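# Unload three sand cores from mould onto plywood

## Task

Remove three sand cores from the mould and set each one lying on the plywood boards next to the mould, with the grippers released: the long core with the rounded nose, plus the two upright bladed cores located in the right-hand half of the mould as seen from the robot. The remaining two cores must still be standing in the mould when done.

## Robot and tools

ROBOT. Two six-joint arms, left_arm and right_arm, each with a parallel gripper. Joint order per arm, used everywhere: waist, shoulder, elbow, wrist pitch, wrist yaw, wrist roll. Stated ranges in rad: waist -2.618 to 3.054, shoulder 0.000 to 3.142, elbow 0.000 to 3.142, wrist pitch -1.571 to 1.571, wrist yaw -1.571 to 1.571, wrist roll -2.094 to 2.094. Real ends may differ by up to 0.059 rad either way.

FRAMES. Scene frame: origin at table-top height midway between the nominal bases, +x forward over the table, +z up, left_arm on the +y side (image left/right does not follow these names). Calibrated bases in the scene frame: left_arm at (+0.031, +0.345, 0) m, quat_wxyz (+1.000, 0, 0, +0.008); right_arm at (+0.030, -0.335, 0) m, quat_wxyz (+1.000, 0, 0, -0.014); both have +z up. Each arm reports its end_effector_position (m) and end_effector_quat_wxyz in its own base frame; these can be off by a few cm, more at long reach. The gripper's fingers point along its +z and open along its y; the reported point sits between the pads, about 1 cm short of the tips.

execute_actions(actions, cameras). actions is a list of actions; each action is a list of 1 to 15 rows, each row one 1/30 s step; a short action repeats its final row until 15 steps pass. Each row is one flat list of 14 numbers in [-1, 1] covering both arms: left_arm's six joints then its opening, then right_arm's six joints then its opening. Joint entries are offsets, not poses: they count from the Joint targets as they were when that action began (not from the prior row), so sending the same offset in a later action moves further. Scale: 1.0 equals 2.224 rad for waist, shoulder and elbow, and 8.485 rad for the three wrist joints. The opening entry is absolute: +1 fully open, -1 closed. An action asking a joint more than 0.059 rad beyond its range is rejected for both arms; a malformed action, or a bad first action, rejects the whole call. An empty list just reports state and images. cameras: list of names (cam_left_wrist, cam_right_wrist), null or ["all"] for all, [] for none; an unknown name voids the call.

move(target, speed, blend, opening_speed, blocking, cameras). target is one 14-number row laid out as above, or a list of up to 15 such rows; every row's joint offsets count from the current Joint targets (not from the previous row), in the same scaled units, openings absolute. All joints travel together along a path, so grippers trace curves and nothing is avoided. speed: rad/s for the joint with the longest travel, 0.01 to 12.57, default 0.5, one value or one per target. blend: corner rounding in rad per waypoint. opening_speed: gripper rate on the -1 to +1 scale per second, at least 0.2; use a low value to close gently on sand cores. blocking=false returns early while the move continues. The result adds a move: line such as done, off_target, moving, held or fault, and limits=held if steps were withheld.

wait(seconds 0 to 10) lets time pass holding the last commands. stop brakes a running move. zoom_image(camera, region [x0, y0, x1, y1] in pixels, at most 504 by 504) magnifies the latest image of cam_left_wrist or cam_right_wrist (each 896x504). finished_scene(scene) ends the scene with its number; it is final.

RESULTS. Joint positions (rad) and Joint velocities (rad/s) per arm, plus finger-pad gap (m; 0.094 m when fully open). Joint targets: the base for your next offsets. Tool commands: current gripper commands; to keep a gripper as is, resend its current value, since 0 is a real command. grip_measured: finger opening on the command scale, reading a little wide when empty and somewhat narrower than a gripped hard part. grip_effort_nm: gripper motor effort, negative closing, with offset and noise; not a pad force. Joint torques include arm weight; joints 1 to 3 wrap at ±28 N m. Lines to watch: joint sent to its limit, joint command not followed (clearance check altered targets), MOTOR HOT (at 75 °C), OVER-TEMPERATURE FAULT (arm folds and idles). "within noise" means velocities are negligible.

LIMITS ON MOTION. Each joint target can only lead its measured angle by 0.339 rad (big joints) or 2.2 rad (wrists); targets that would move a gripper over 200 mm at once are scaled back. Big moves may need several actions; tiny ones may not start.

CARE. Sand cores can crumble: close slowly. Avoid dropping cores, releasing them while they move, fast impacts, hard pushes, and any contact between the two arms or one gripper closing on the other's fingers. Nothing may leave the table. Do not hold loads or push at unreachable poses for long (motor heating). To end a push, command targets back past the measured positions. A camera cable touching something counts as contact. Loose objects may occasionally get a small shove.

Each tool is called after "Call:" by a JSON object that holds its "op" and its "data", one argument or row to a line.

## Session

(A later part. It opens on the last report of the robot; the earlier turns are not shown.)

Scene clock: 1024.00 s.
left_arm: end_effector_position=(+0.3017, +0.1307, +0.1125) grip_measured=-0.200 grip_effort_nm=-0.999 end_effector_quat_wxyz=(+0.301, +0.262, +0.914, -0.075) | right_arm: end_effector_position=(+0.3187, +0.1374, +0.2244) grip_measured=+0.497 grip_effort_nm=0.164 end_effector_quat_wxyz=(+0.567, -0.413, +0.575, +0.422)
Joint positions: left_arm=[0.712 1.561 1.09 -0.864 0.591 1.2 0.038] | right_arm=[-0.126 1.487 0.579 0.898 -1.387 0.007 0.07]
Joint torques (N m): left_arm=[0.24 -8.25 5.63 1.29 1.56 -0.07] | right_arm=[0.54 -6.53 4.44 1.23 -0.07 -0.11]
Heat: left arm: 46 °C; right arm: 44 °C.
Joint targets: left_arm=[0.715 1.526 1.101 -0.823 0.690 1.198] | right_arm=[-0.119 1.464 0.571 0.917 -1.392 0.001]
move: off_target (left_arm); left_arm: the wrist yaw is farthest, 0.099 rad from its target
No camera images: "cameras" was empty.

Call:
{"op": "move", "data": {
  "target": [0,0.0013,-0.0093,0.0028,0,0,-0.5,0,0,0,0,0,0,0.5],
  "speed": 0.06
}}

Call:
{"op": "zoom_image", "data": {
  "camera": "cam_right_wrist",
  "region": [170, 60, 410, 260]
}}

Scene clock: 1027.13 s.
left_arm: end_effector_position=(+0.3012, +0.1302, +0.1076) grip_measured=-0.200 grip_effort_nm=-1.004 end_effector_quat_wxyz=(+0.302, +0.263, +0.914, -0.074) | right_arm: end_effector_position=(+0.3187, +0.1374, +0.2244) grip_measured=+0.497 grip_effort_nm=0.168 end_effector_quat_wxyz=(+0.567, -0.413, +0.575, +0.422)
Joint positions: left_arm=[0.712 1.561 1.069 -0.841 0.591 1.2 0.038] | right_arm=[-0.126 1.487 0.579 0.898 -1.387 0.007 0.07]
Joint torques (N m): left_arm=[0.14 -7.95 5.55 1.36 1.52 -0.07] | right_arm=[0.54 -6.54 4.44 1.23 -0.07 -0.11]
Heat: left arm: 46 °C; right arm: 44 °C.
Joint targets: left_arm=[0.715 1.529 1.080 -0.799 0.690 1.198] | right_arm=[-0.119 1.464 0.571 0.917 -1.392 0.001]
move: off_target (left_arm); left_arm: the wrist yaw is farthest, 0.099 rad from its target

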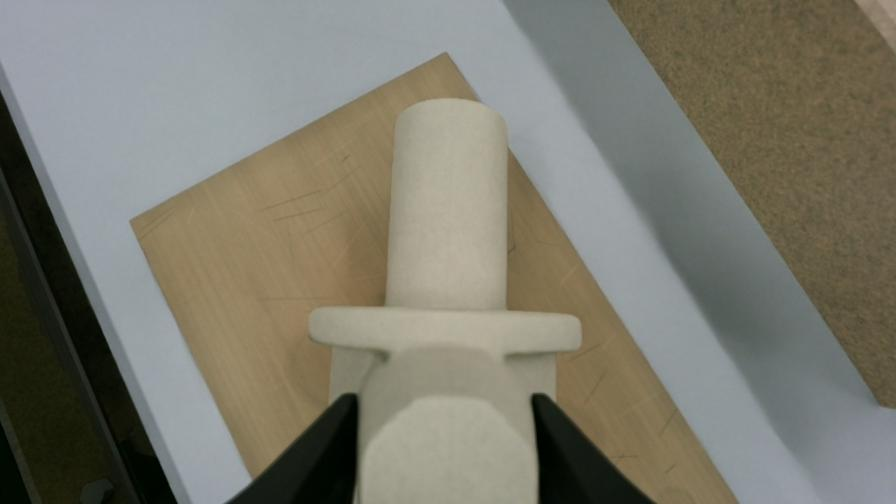

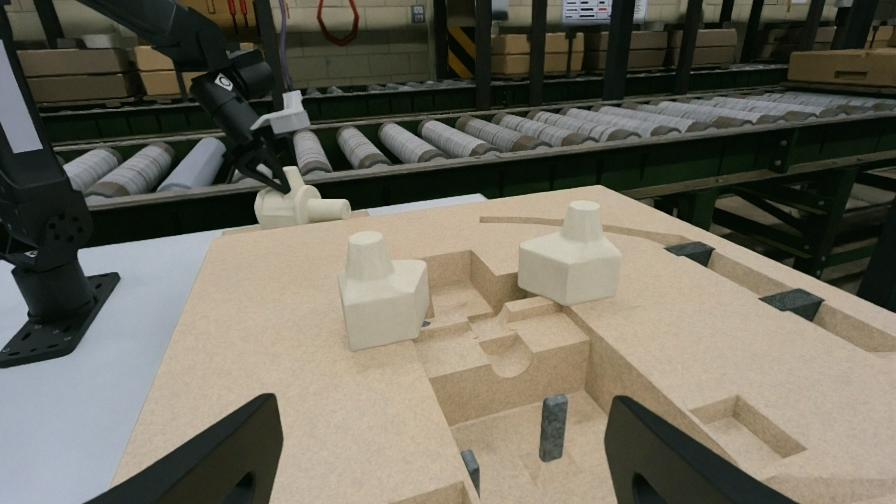

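Scaled by 2.100.

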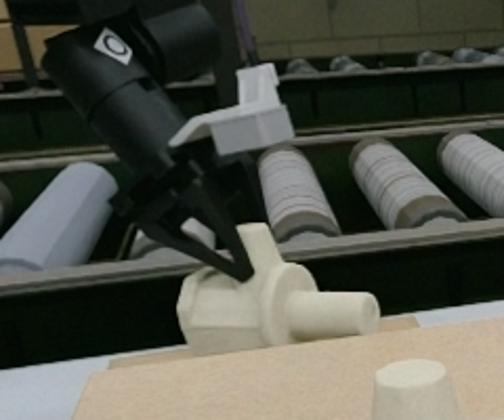

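Call:
{"op": "move", "data": {
  "target": [0,0.0013,-0.0093,0.0028,0,0,-0.5,0,0,0,0,0,0,0.5],
  "speed": 0.06,
  "cameras": []
}}

Call:
{"op": "move", "data": {
  "target": [0,0.0013,-0.0093,0.0028,0,0,-0.5,0,0,0,0,0,0,0.5],
  "speed": 0.06,
  "cameras": []
}}

Scene clock: 1031.70 s.
left_arm: end_effector_position=(+0.3006, +0.1296, +0.1027) grip_measured=-0.200 grip_effort_nm=-0.999 end_effector_quat_wxyz=(+0.302, +0.263, +0.913, -0.073) | right_arm: end_effector_position=(+0.3187, +0.1374, +0.2244) grip_measured=+0.497 grip_effort_nm=0.164 end_effector_quat_wxyz=(+0.567, -0.413, +0.575, +0.422)
Joint positions: left_arm=[0.712 1.561 1.049 -0.818 0.591 1.2 0.038] | right_arm=[-0.126 1.487 0.579 0.898 -1.387 0.007 0.07]
Joint torques (N m): left_arm=[0.16 -7.75 5.44 1.34 1.55 -0.09] | right_arm=[0.53 -6.52 4.42 1.23 -0.07 -0.11]
Heat: left arm: 45 °C; right arm: 44 °C.
Joint targets: left_arm=[0.715 1.532 1.059 -0.776 0.690 1.198] | right_arm=[-0.119 1.464 0.571 0.917 -1.392 0.001]
move: off_target (left_arm); left_arm: the wrist yaw is farthest, 0.099 rad from its target
No camera images: "cameras" was empty.

Scene clock: 1032.40 s.
left_arm: end_effector_position=(+0.3021, +0.1290, +0.1014) grip_measured=-0.200 grip_effort_nm=-1.004 end_effector_quat_wxyz=(+0.308, +0.263, +0.911, -0.073) | right_arm: end_effector_position=(+0.3187, +0.1374, +0.2244) grip_measured=+0.497 grip_effort_nm=0.164 end_effector_quat_wxyz=(+0.567, -0.413, +0.575, +0.422)
Joint positions: left_arm=[0.712 1.561 1.037 -0.798 0.601 1.197 0.038] | right_arm=[-0.126 1.487 0.579 0.898 -1.387 0.007 0.07]
Joint torques (N m): left_arm=[0.34 -7.47 4.86 1.39 1.44 -0.06] | right_arm=[0.54 -6.54 4.42 1.23 -0.07 -0.11]
Heat: left arm: 45 °C; right arm: 43 °C.
Joint targets: left_arm=[0.715 1.535 1.039 -0.752 0.690 1.198] | right_arm=[-0.119 1.464 0.571 0.917 -1.392 0.001]
move: off_target (left_arm); left_arm: the wrist yaw is farthest, 0.089 rad from its target
No camera images: "cameras" was empty.

Call:
{"op": "move", "data": {
  "target": [0,0,0,0,0,0,-0.18,0,0,0,0,0,0,0.5],
  "opening_speed": 0.2,
  "cameras": ["cam_right_wrist"]
}}

Call:
{"op": "zoom_image", "data": {
  "camera": "cam_right_wrist",
  "region": [170, 60, 410, 260]
}}

Call:
{"op": "move", "data": {
  "target": [0,0,0,0,0,0,0.3,0,0,0,0,0,0,0.5],
  "opening_speed": 0.2
}}

Call:
{"op": "zoom_image", "data": {
  "camera": "cam_right_wrist",
  "region": [170, 60, 410, 260]
}}

Scene clock: 1037.90 s.
left_arm: end_effector_position=(+0.3022, +0.1289, +0.1015) grip_measured=-0.180 grip_effort_nm=-0.208 end_effector_quat_wxyz=(+0.309, +0.263, +0.911, -0.073) | right_arm: end_effector_position=(+0.3187, +0.1374, +0.2244) grip_measured=+0.497 grip_effort_nm=0.168 end_effector_quat_wxyz=(+0.567, -0.413, +0.575, +0.422)
Joint positions: left_arm=[0.712 1.561 1.037 -0.798 0.602 1.197 0.039] | right_arm=[-0.126 1.487 0.579 0.898 -1.387 0.007 0.07]
Joint velocities: left_arm=[-0.007 -0.002 -0.007 0.037 0.007 0.007 -0.006] | right_arm=[within noise]
Joint torques (N m): left_arm=[0.27 -7.47 4.82 1.4 1.4 -0.02] | right_arm=[0.55 -6.53 4.44 1.23 -0.06 -0.11]
Heat: left arm: 44 °C; right arm: 43 °C.
Joint targets: left_arm=[0.715 1.535 1.039 -0.752 0.690 1.198] | right_arm=[-0.119 1.464 0.571 0.917 -1.392 0.001]
move: off_target (left_arm); left_arm: the wrist yaw is farthest, 0.088 rad from its target
Images, in order (width x height): cam_right_wrist 896x504.

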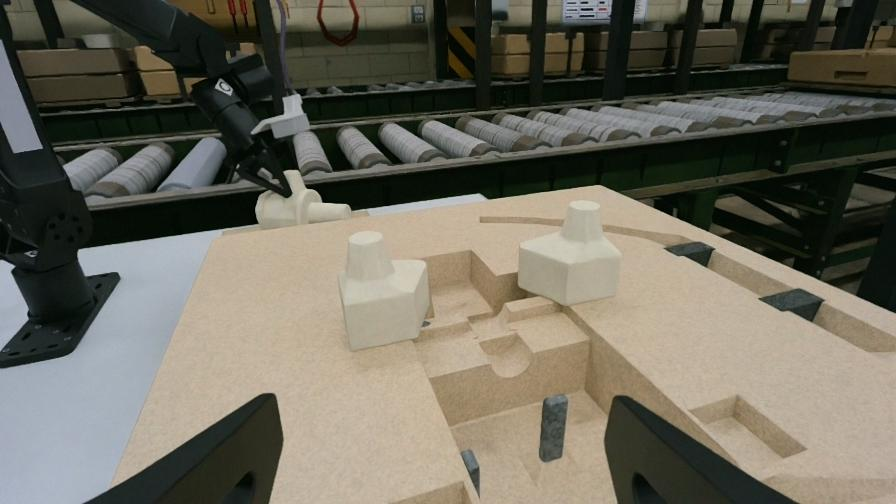

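Scaled by 2.100.

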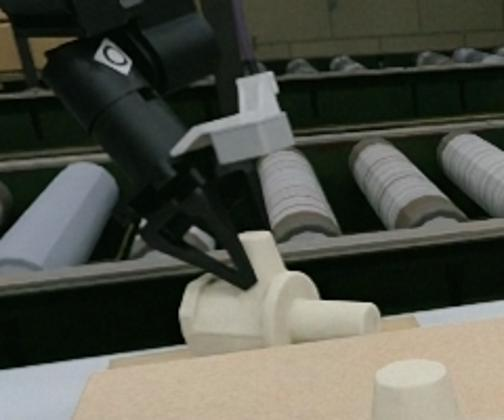

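Scene clock: 1040.50 s.
left_arm: end_effector_position=(+0.3116, +0.1263, +0.1091) grip_measured=+0.298 grip_effort_nm=0.129 end_effector_quat_wxyz=(+0.338, +0.269, +0.899, -0.076) | right_arm: end_effector_position=(+0.3187, +0.1374, +0.2244) grip_measured=+0.497 grip_effort_nm=0.173 end_effector_quat_wxyz=(+0.567, -0.413, +0.575, +0.422)
Joint positions: left_arm=[0.712 1.561 1.037 -0.764 0.658 1.197 0.061] | right_arm=[-0.126 1.487 0.579 0.898 -1.387 0.007 0.07]
Joint torques (N m): left_arm=[0.31 -7.57 4.82 1.08 0.76 -0.05] | right_arm=[0.54 -6.52 4.42 1.23 -0.07 -0.11]
Heat: left arm: 44 °C; right arm: 43 °C.
Joint targets: left_arm=[0.715 1.535 1.039 -0.752 0.690 1.198] | right_arm=[-0.119 1.464 0.571 0.917 -1.392 0.001]
move: done

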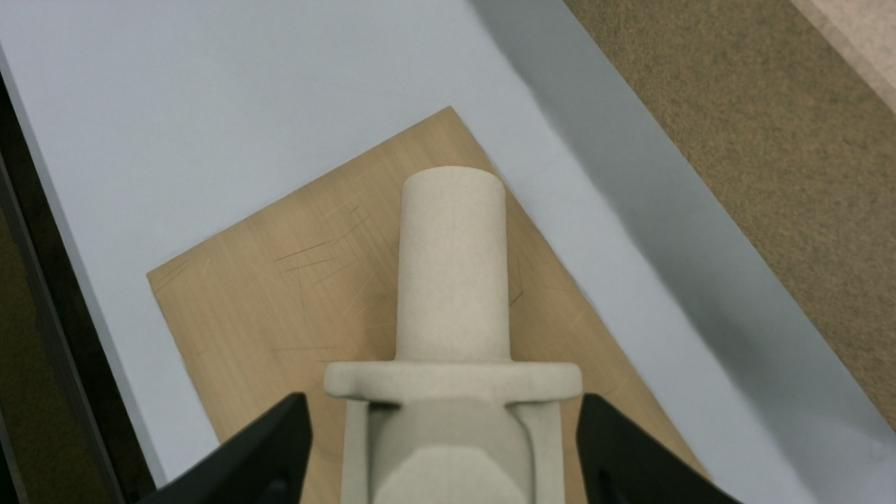

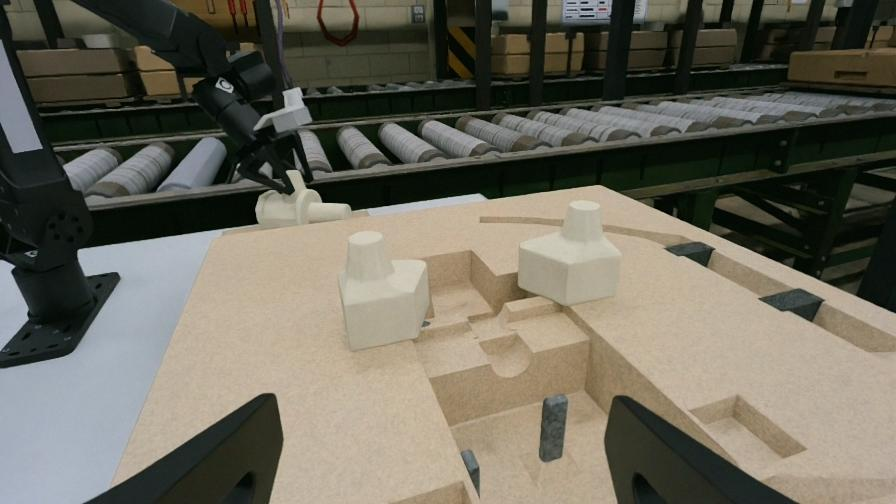

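Scaled by 2.100.

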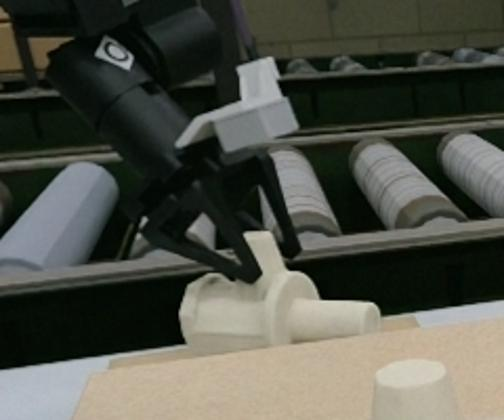

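Call:
{"op": "move", "data": {
  "target": [0,-0.0135,0.20,-0.055,0,0,0.5,0,0,0,0,0,0,0.5],
  "speed": 0.3
}}

Scene clock: 1046.83 s.
left_arm: end_effector_position=(+0.3121, +0.1261, +0.2233) grip_measured=+0.498 grip_effort_nm=0.139 end_effector_quat_wxyz=(+0.342, +0.270, +0.897, -0.073) | right_arm: end_effector_position=(+0.3187, +0.1374, +0.2244) grip_measured=+0.497 grip_effort_nm=0.168 end_effector_quat_wxyz=(+0.567, -0.413, +0.575, +0.422)
Joint positions: left_arm=[0.712 1.531 1.462 -1.209 0.661 1.197 0.07] | right_arm=[-0.126 1.487 0.579 0.898 -1.387 0.007 0.07]
Joint torques (N m): left_arm=[0.27 -7.32 6.74 0.88 0.73 -0.04] | right_arm=[0.57 -6.53 4.45 1.23 -0.07 -0.11]
Heat: left arm: 44 °C; right arm: 43 °C.
Joint targets: left_arm=[0.715 1.505 1.483 -1.219 0.690 1.198] | right_arm=[-0.119 1.464 0.571 0.917 -1.392 0.001]
move: done

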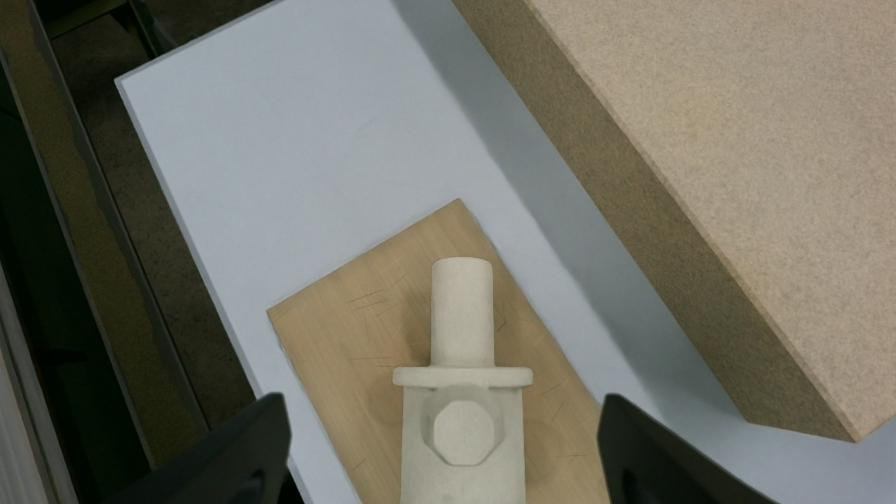

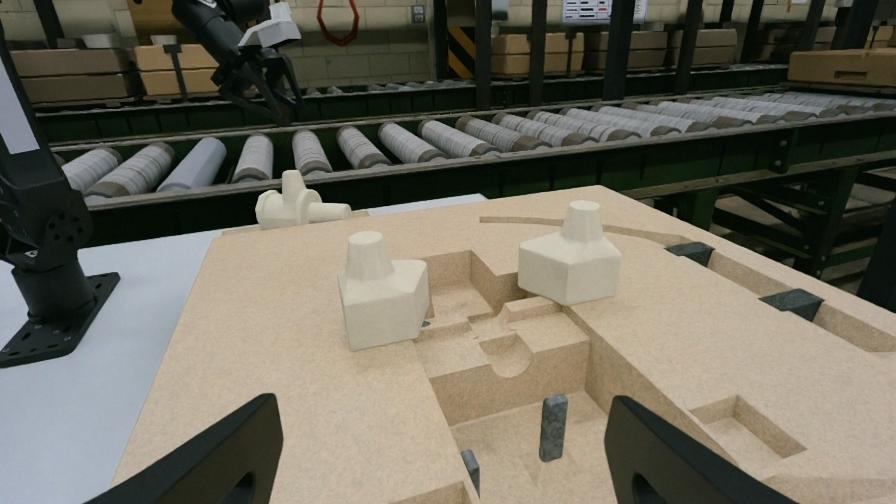

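Call:
{"op": "finished_scene", "data": {
  "scene": 1
}}

The scene is finished: the task was done.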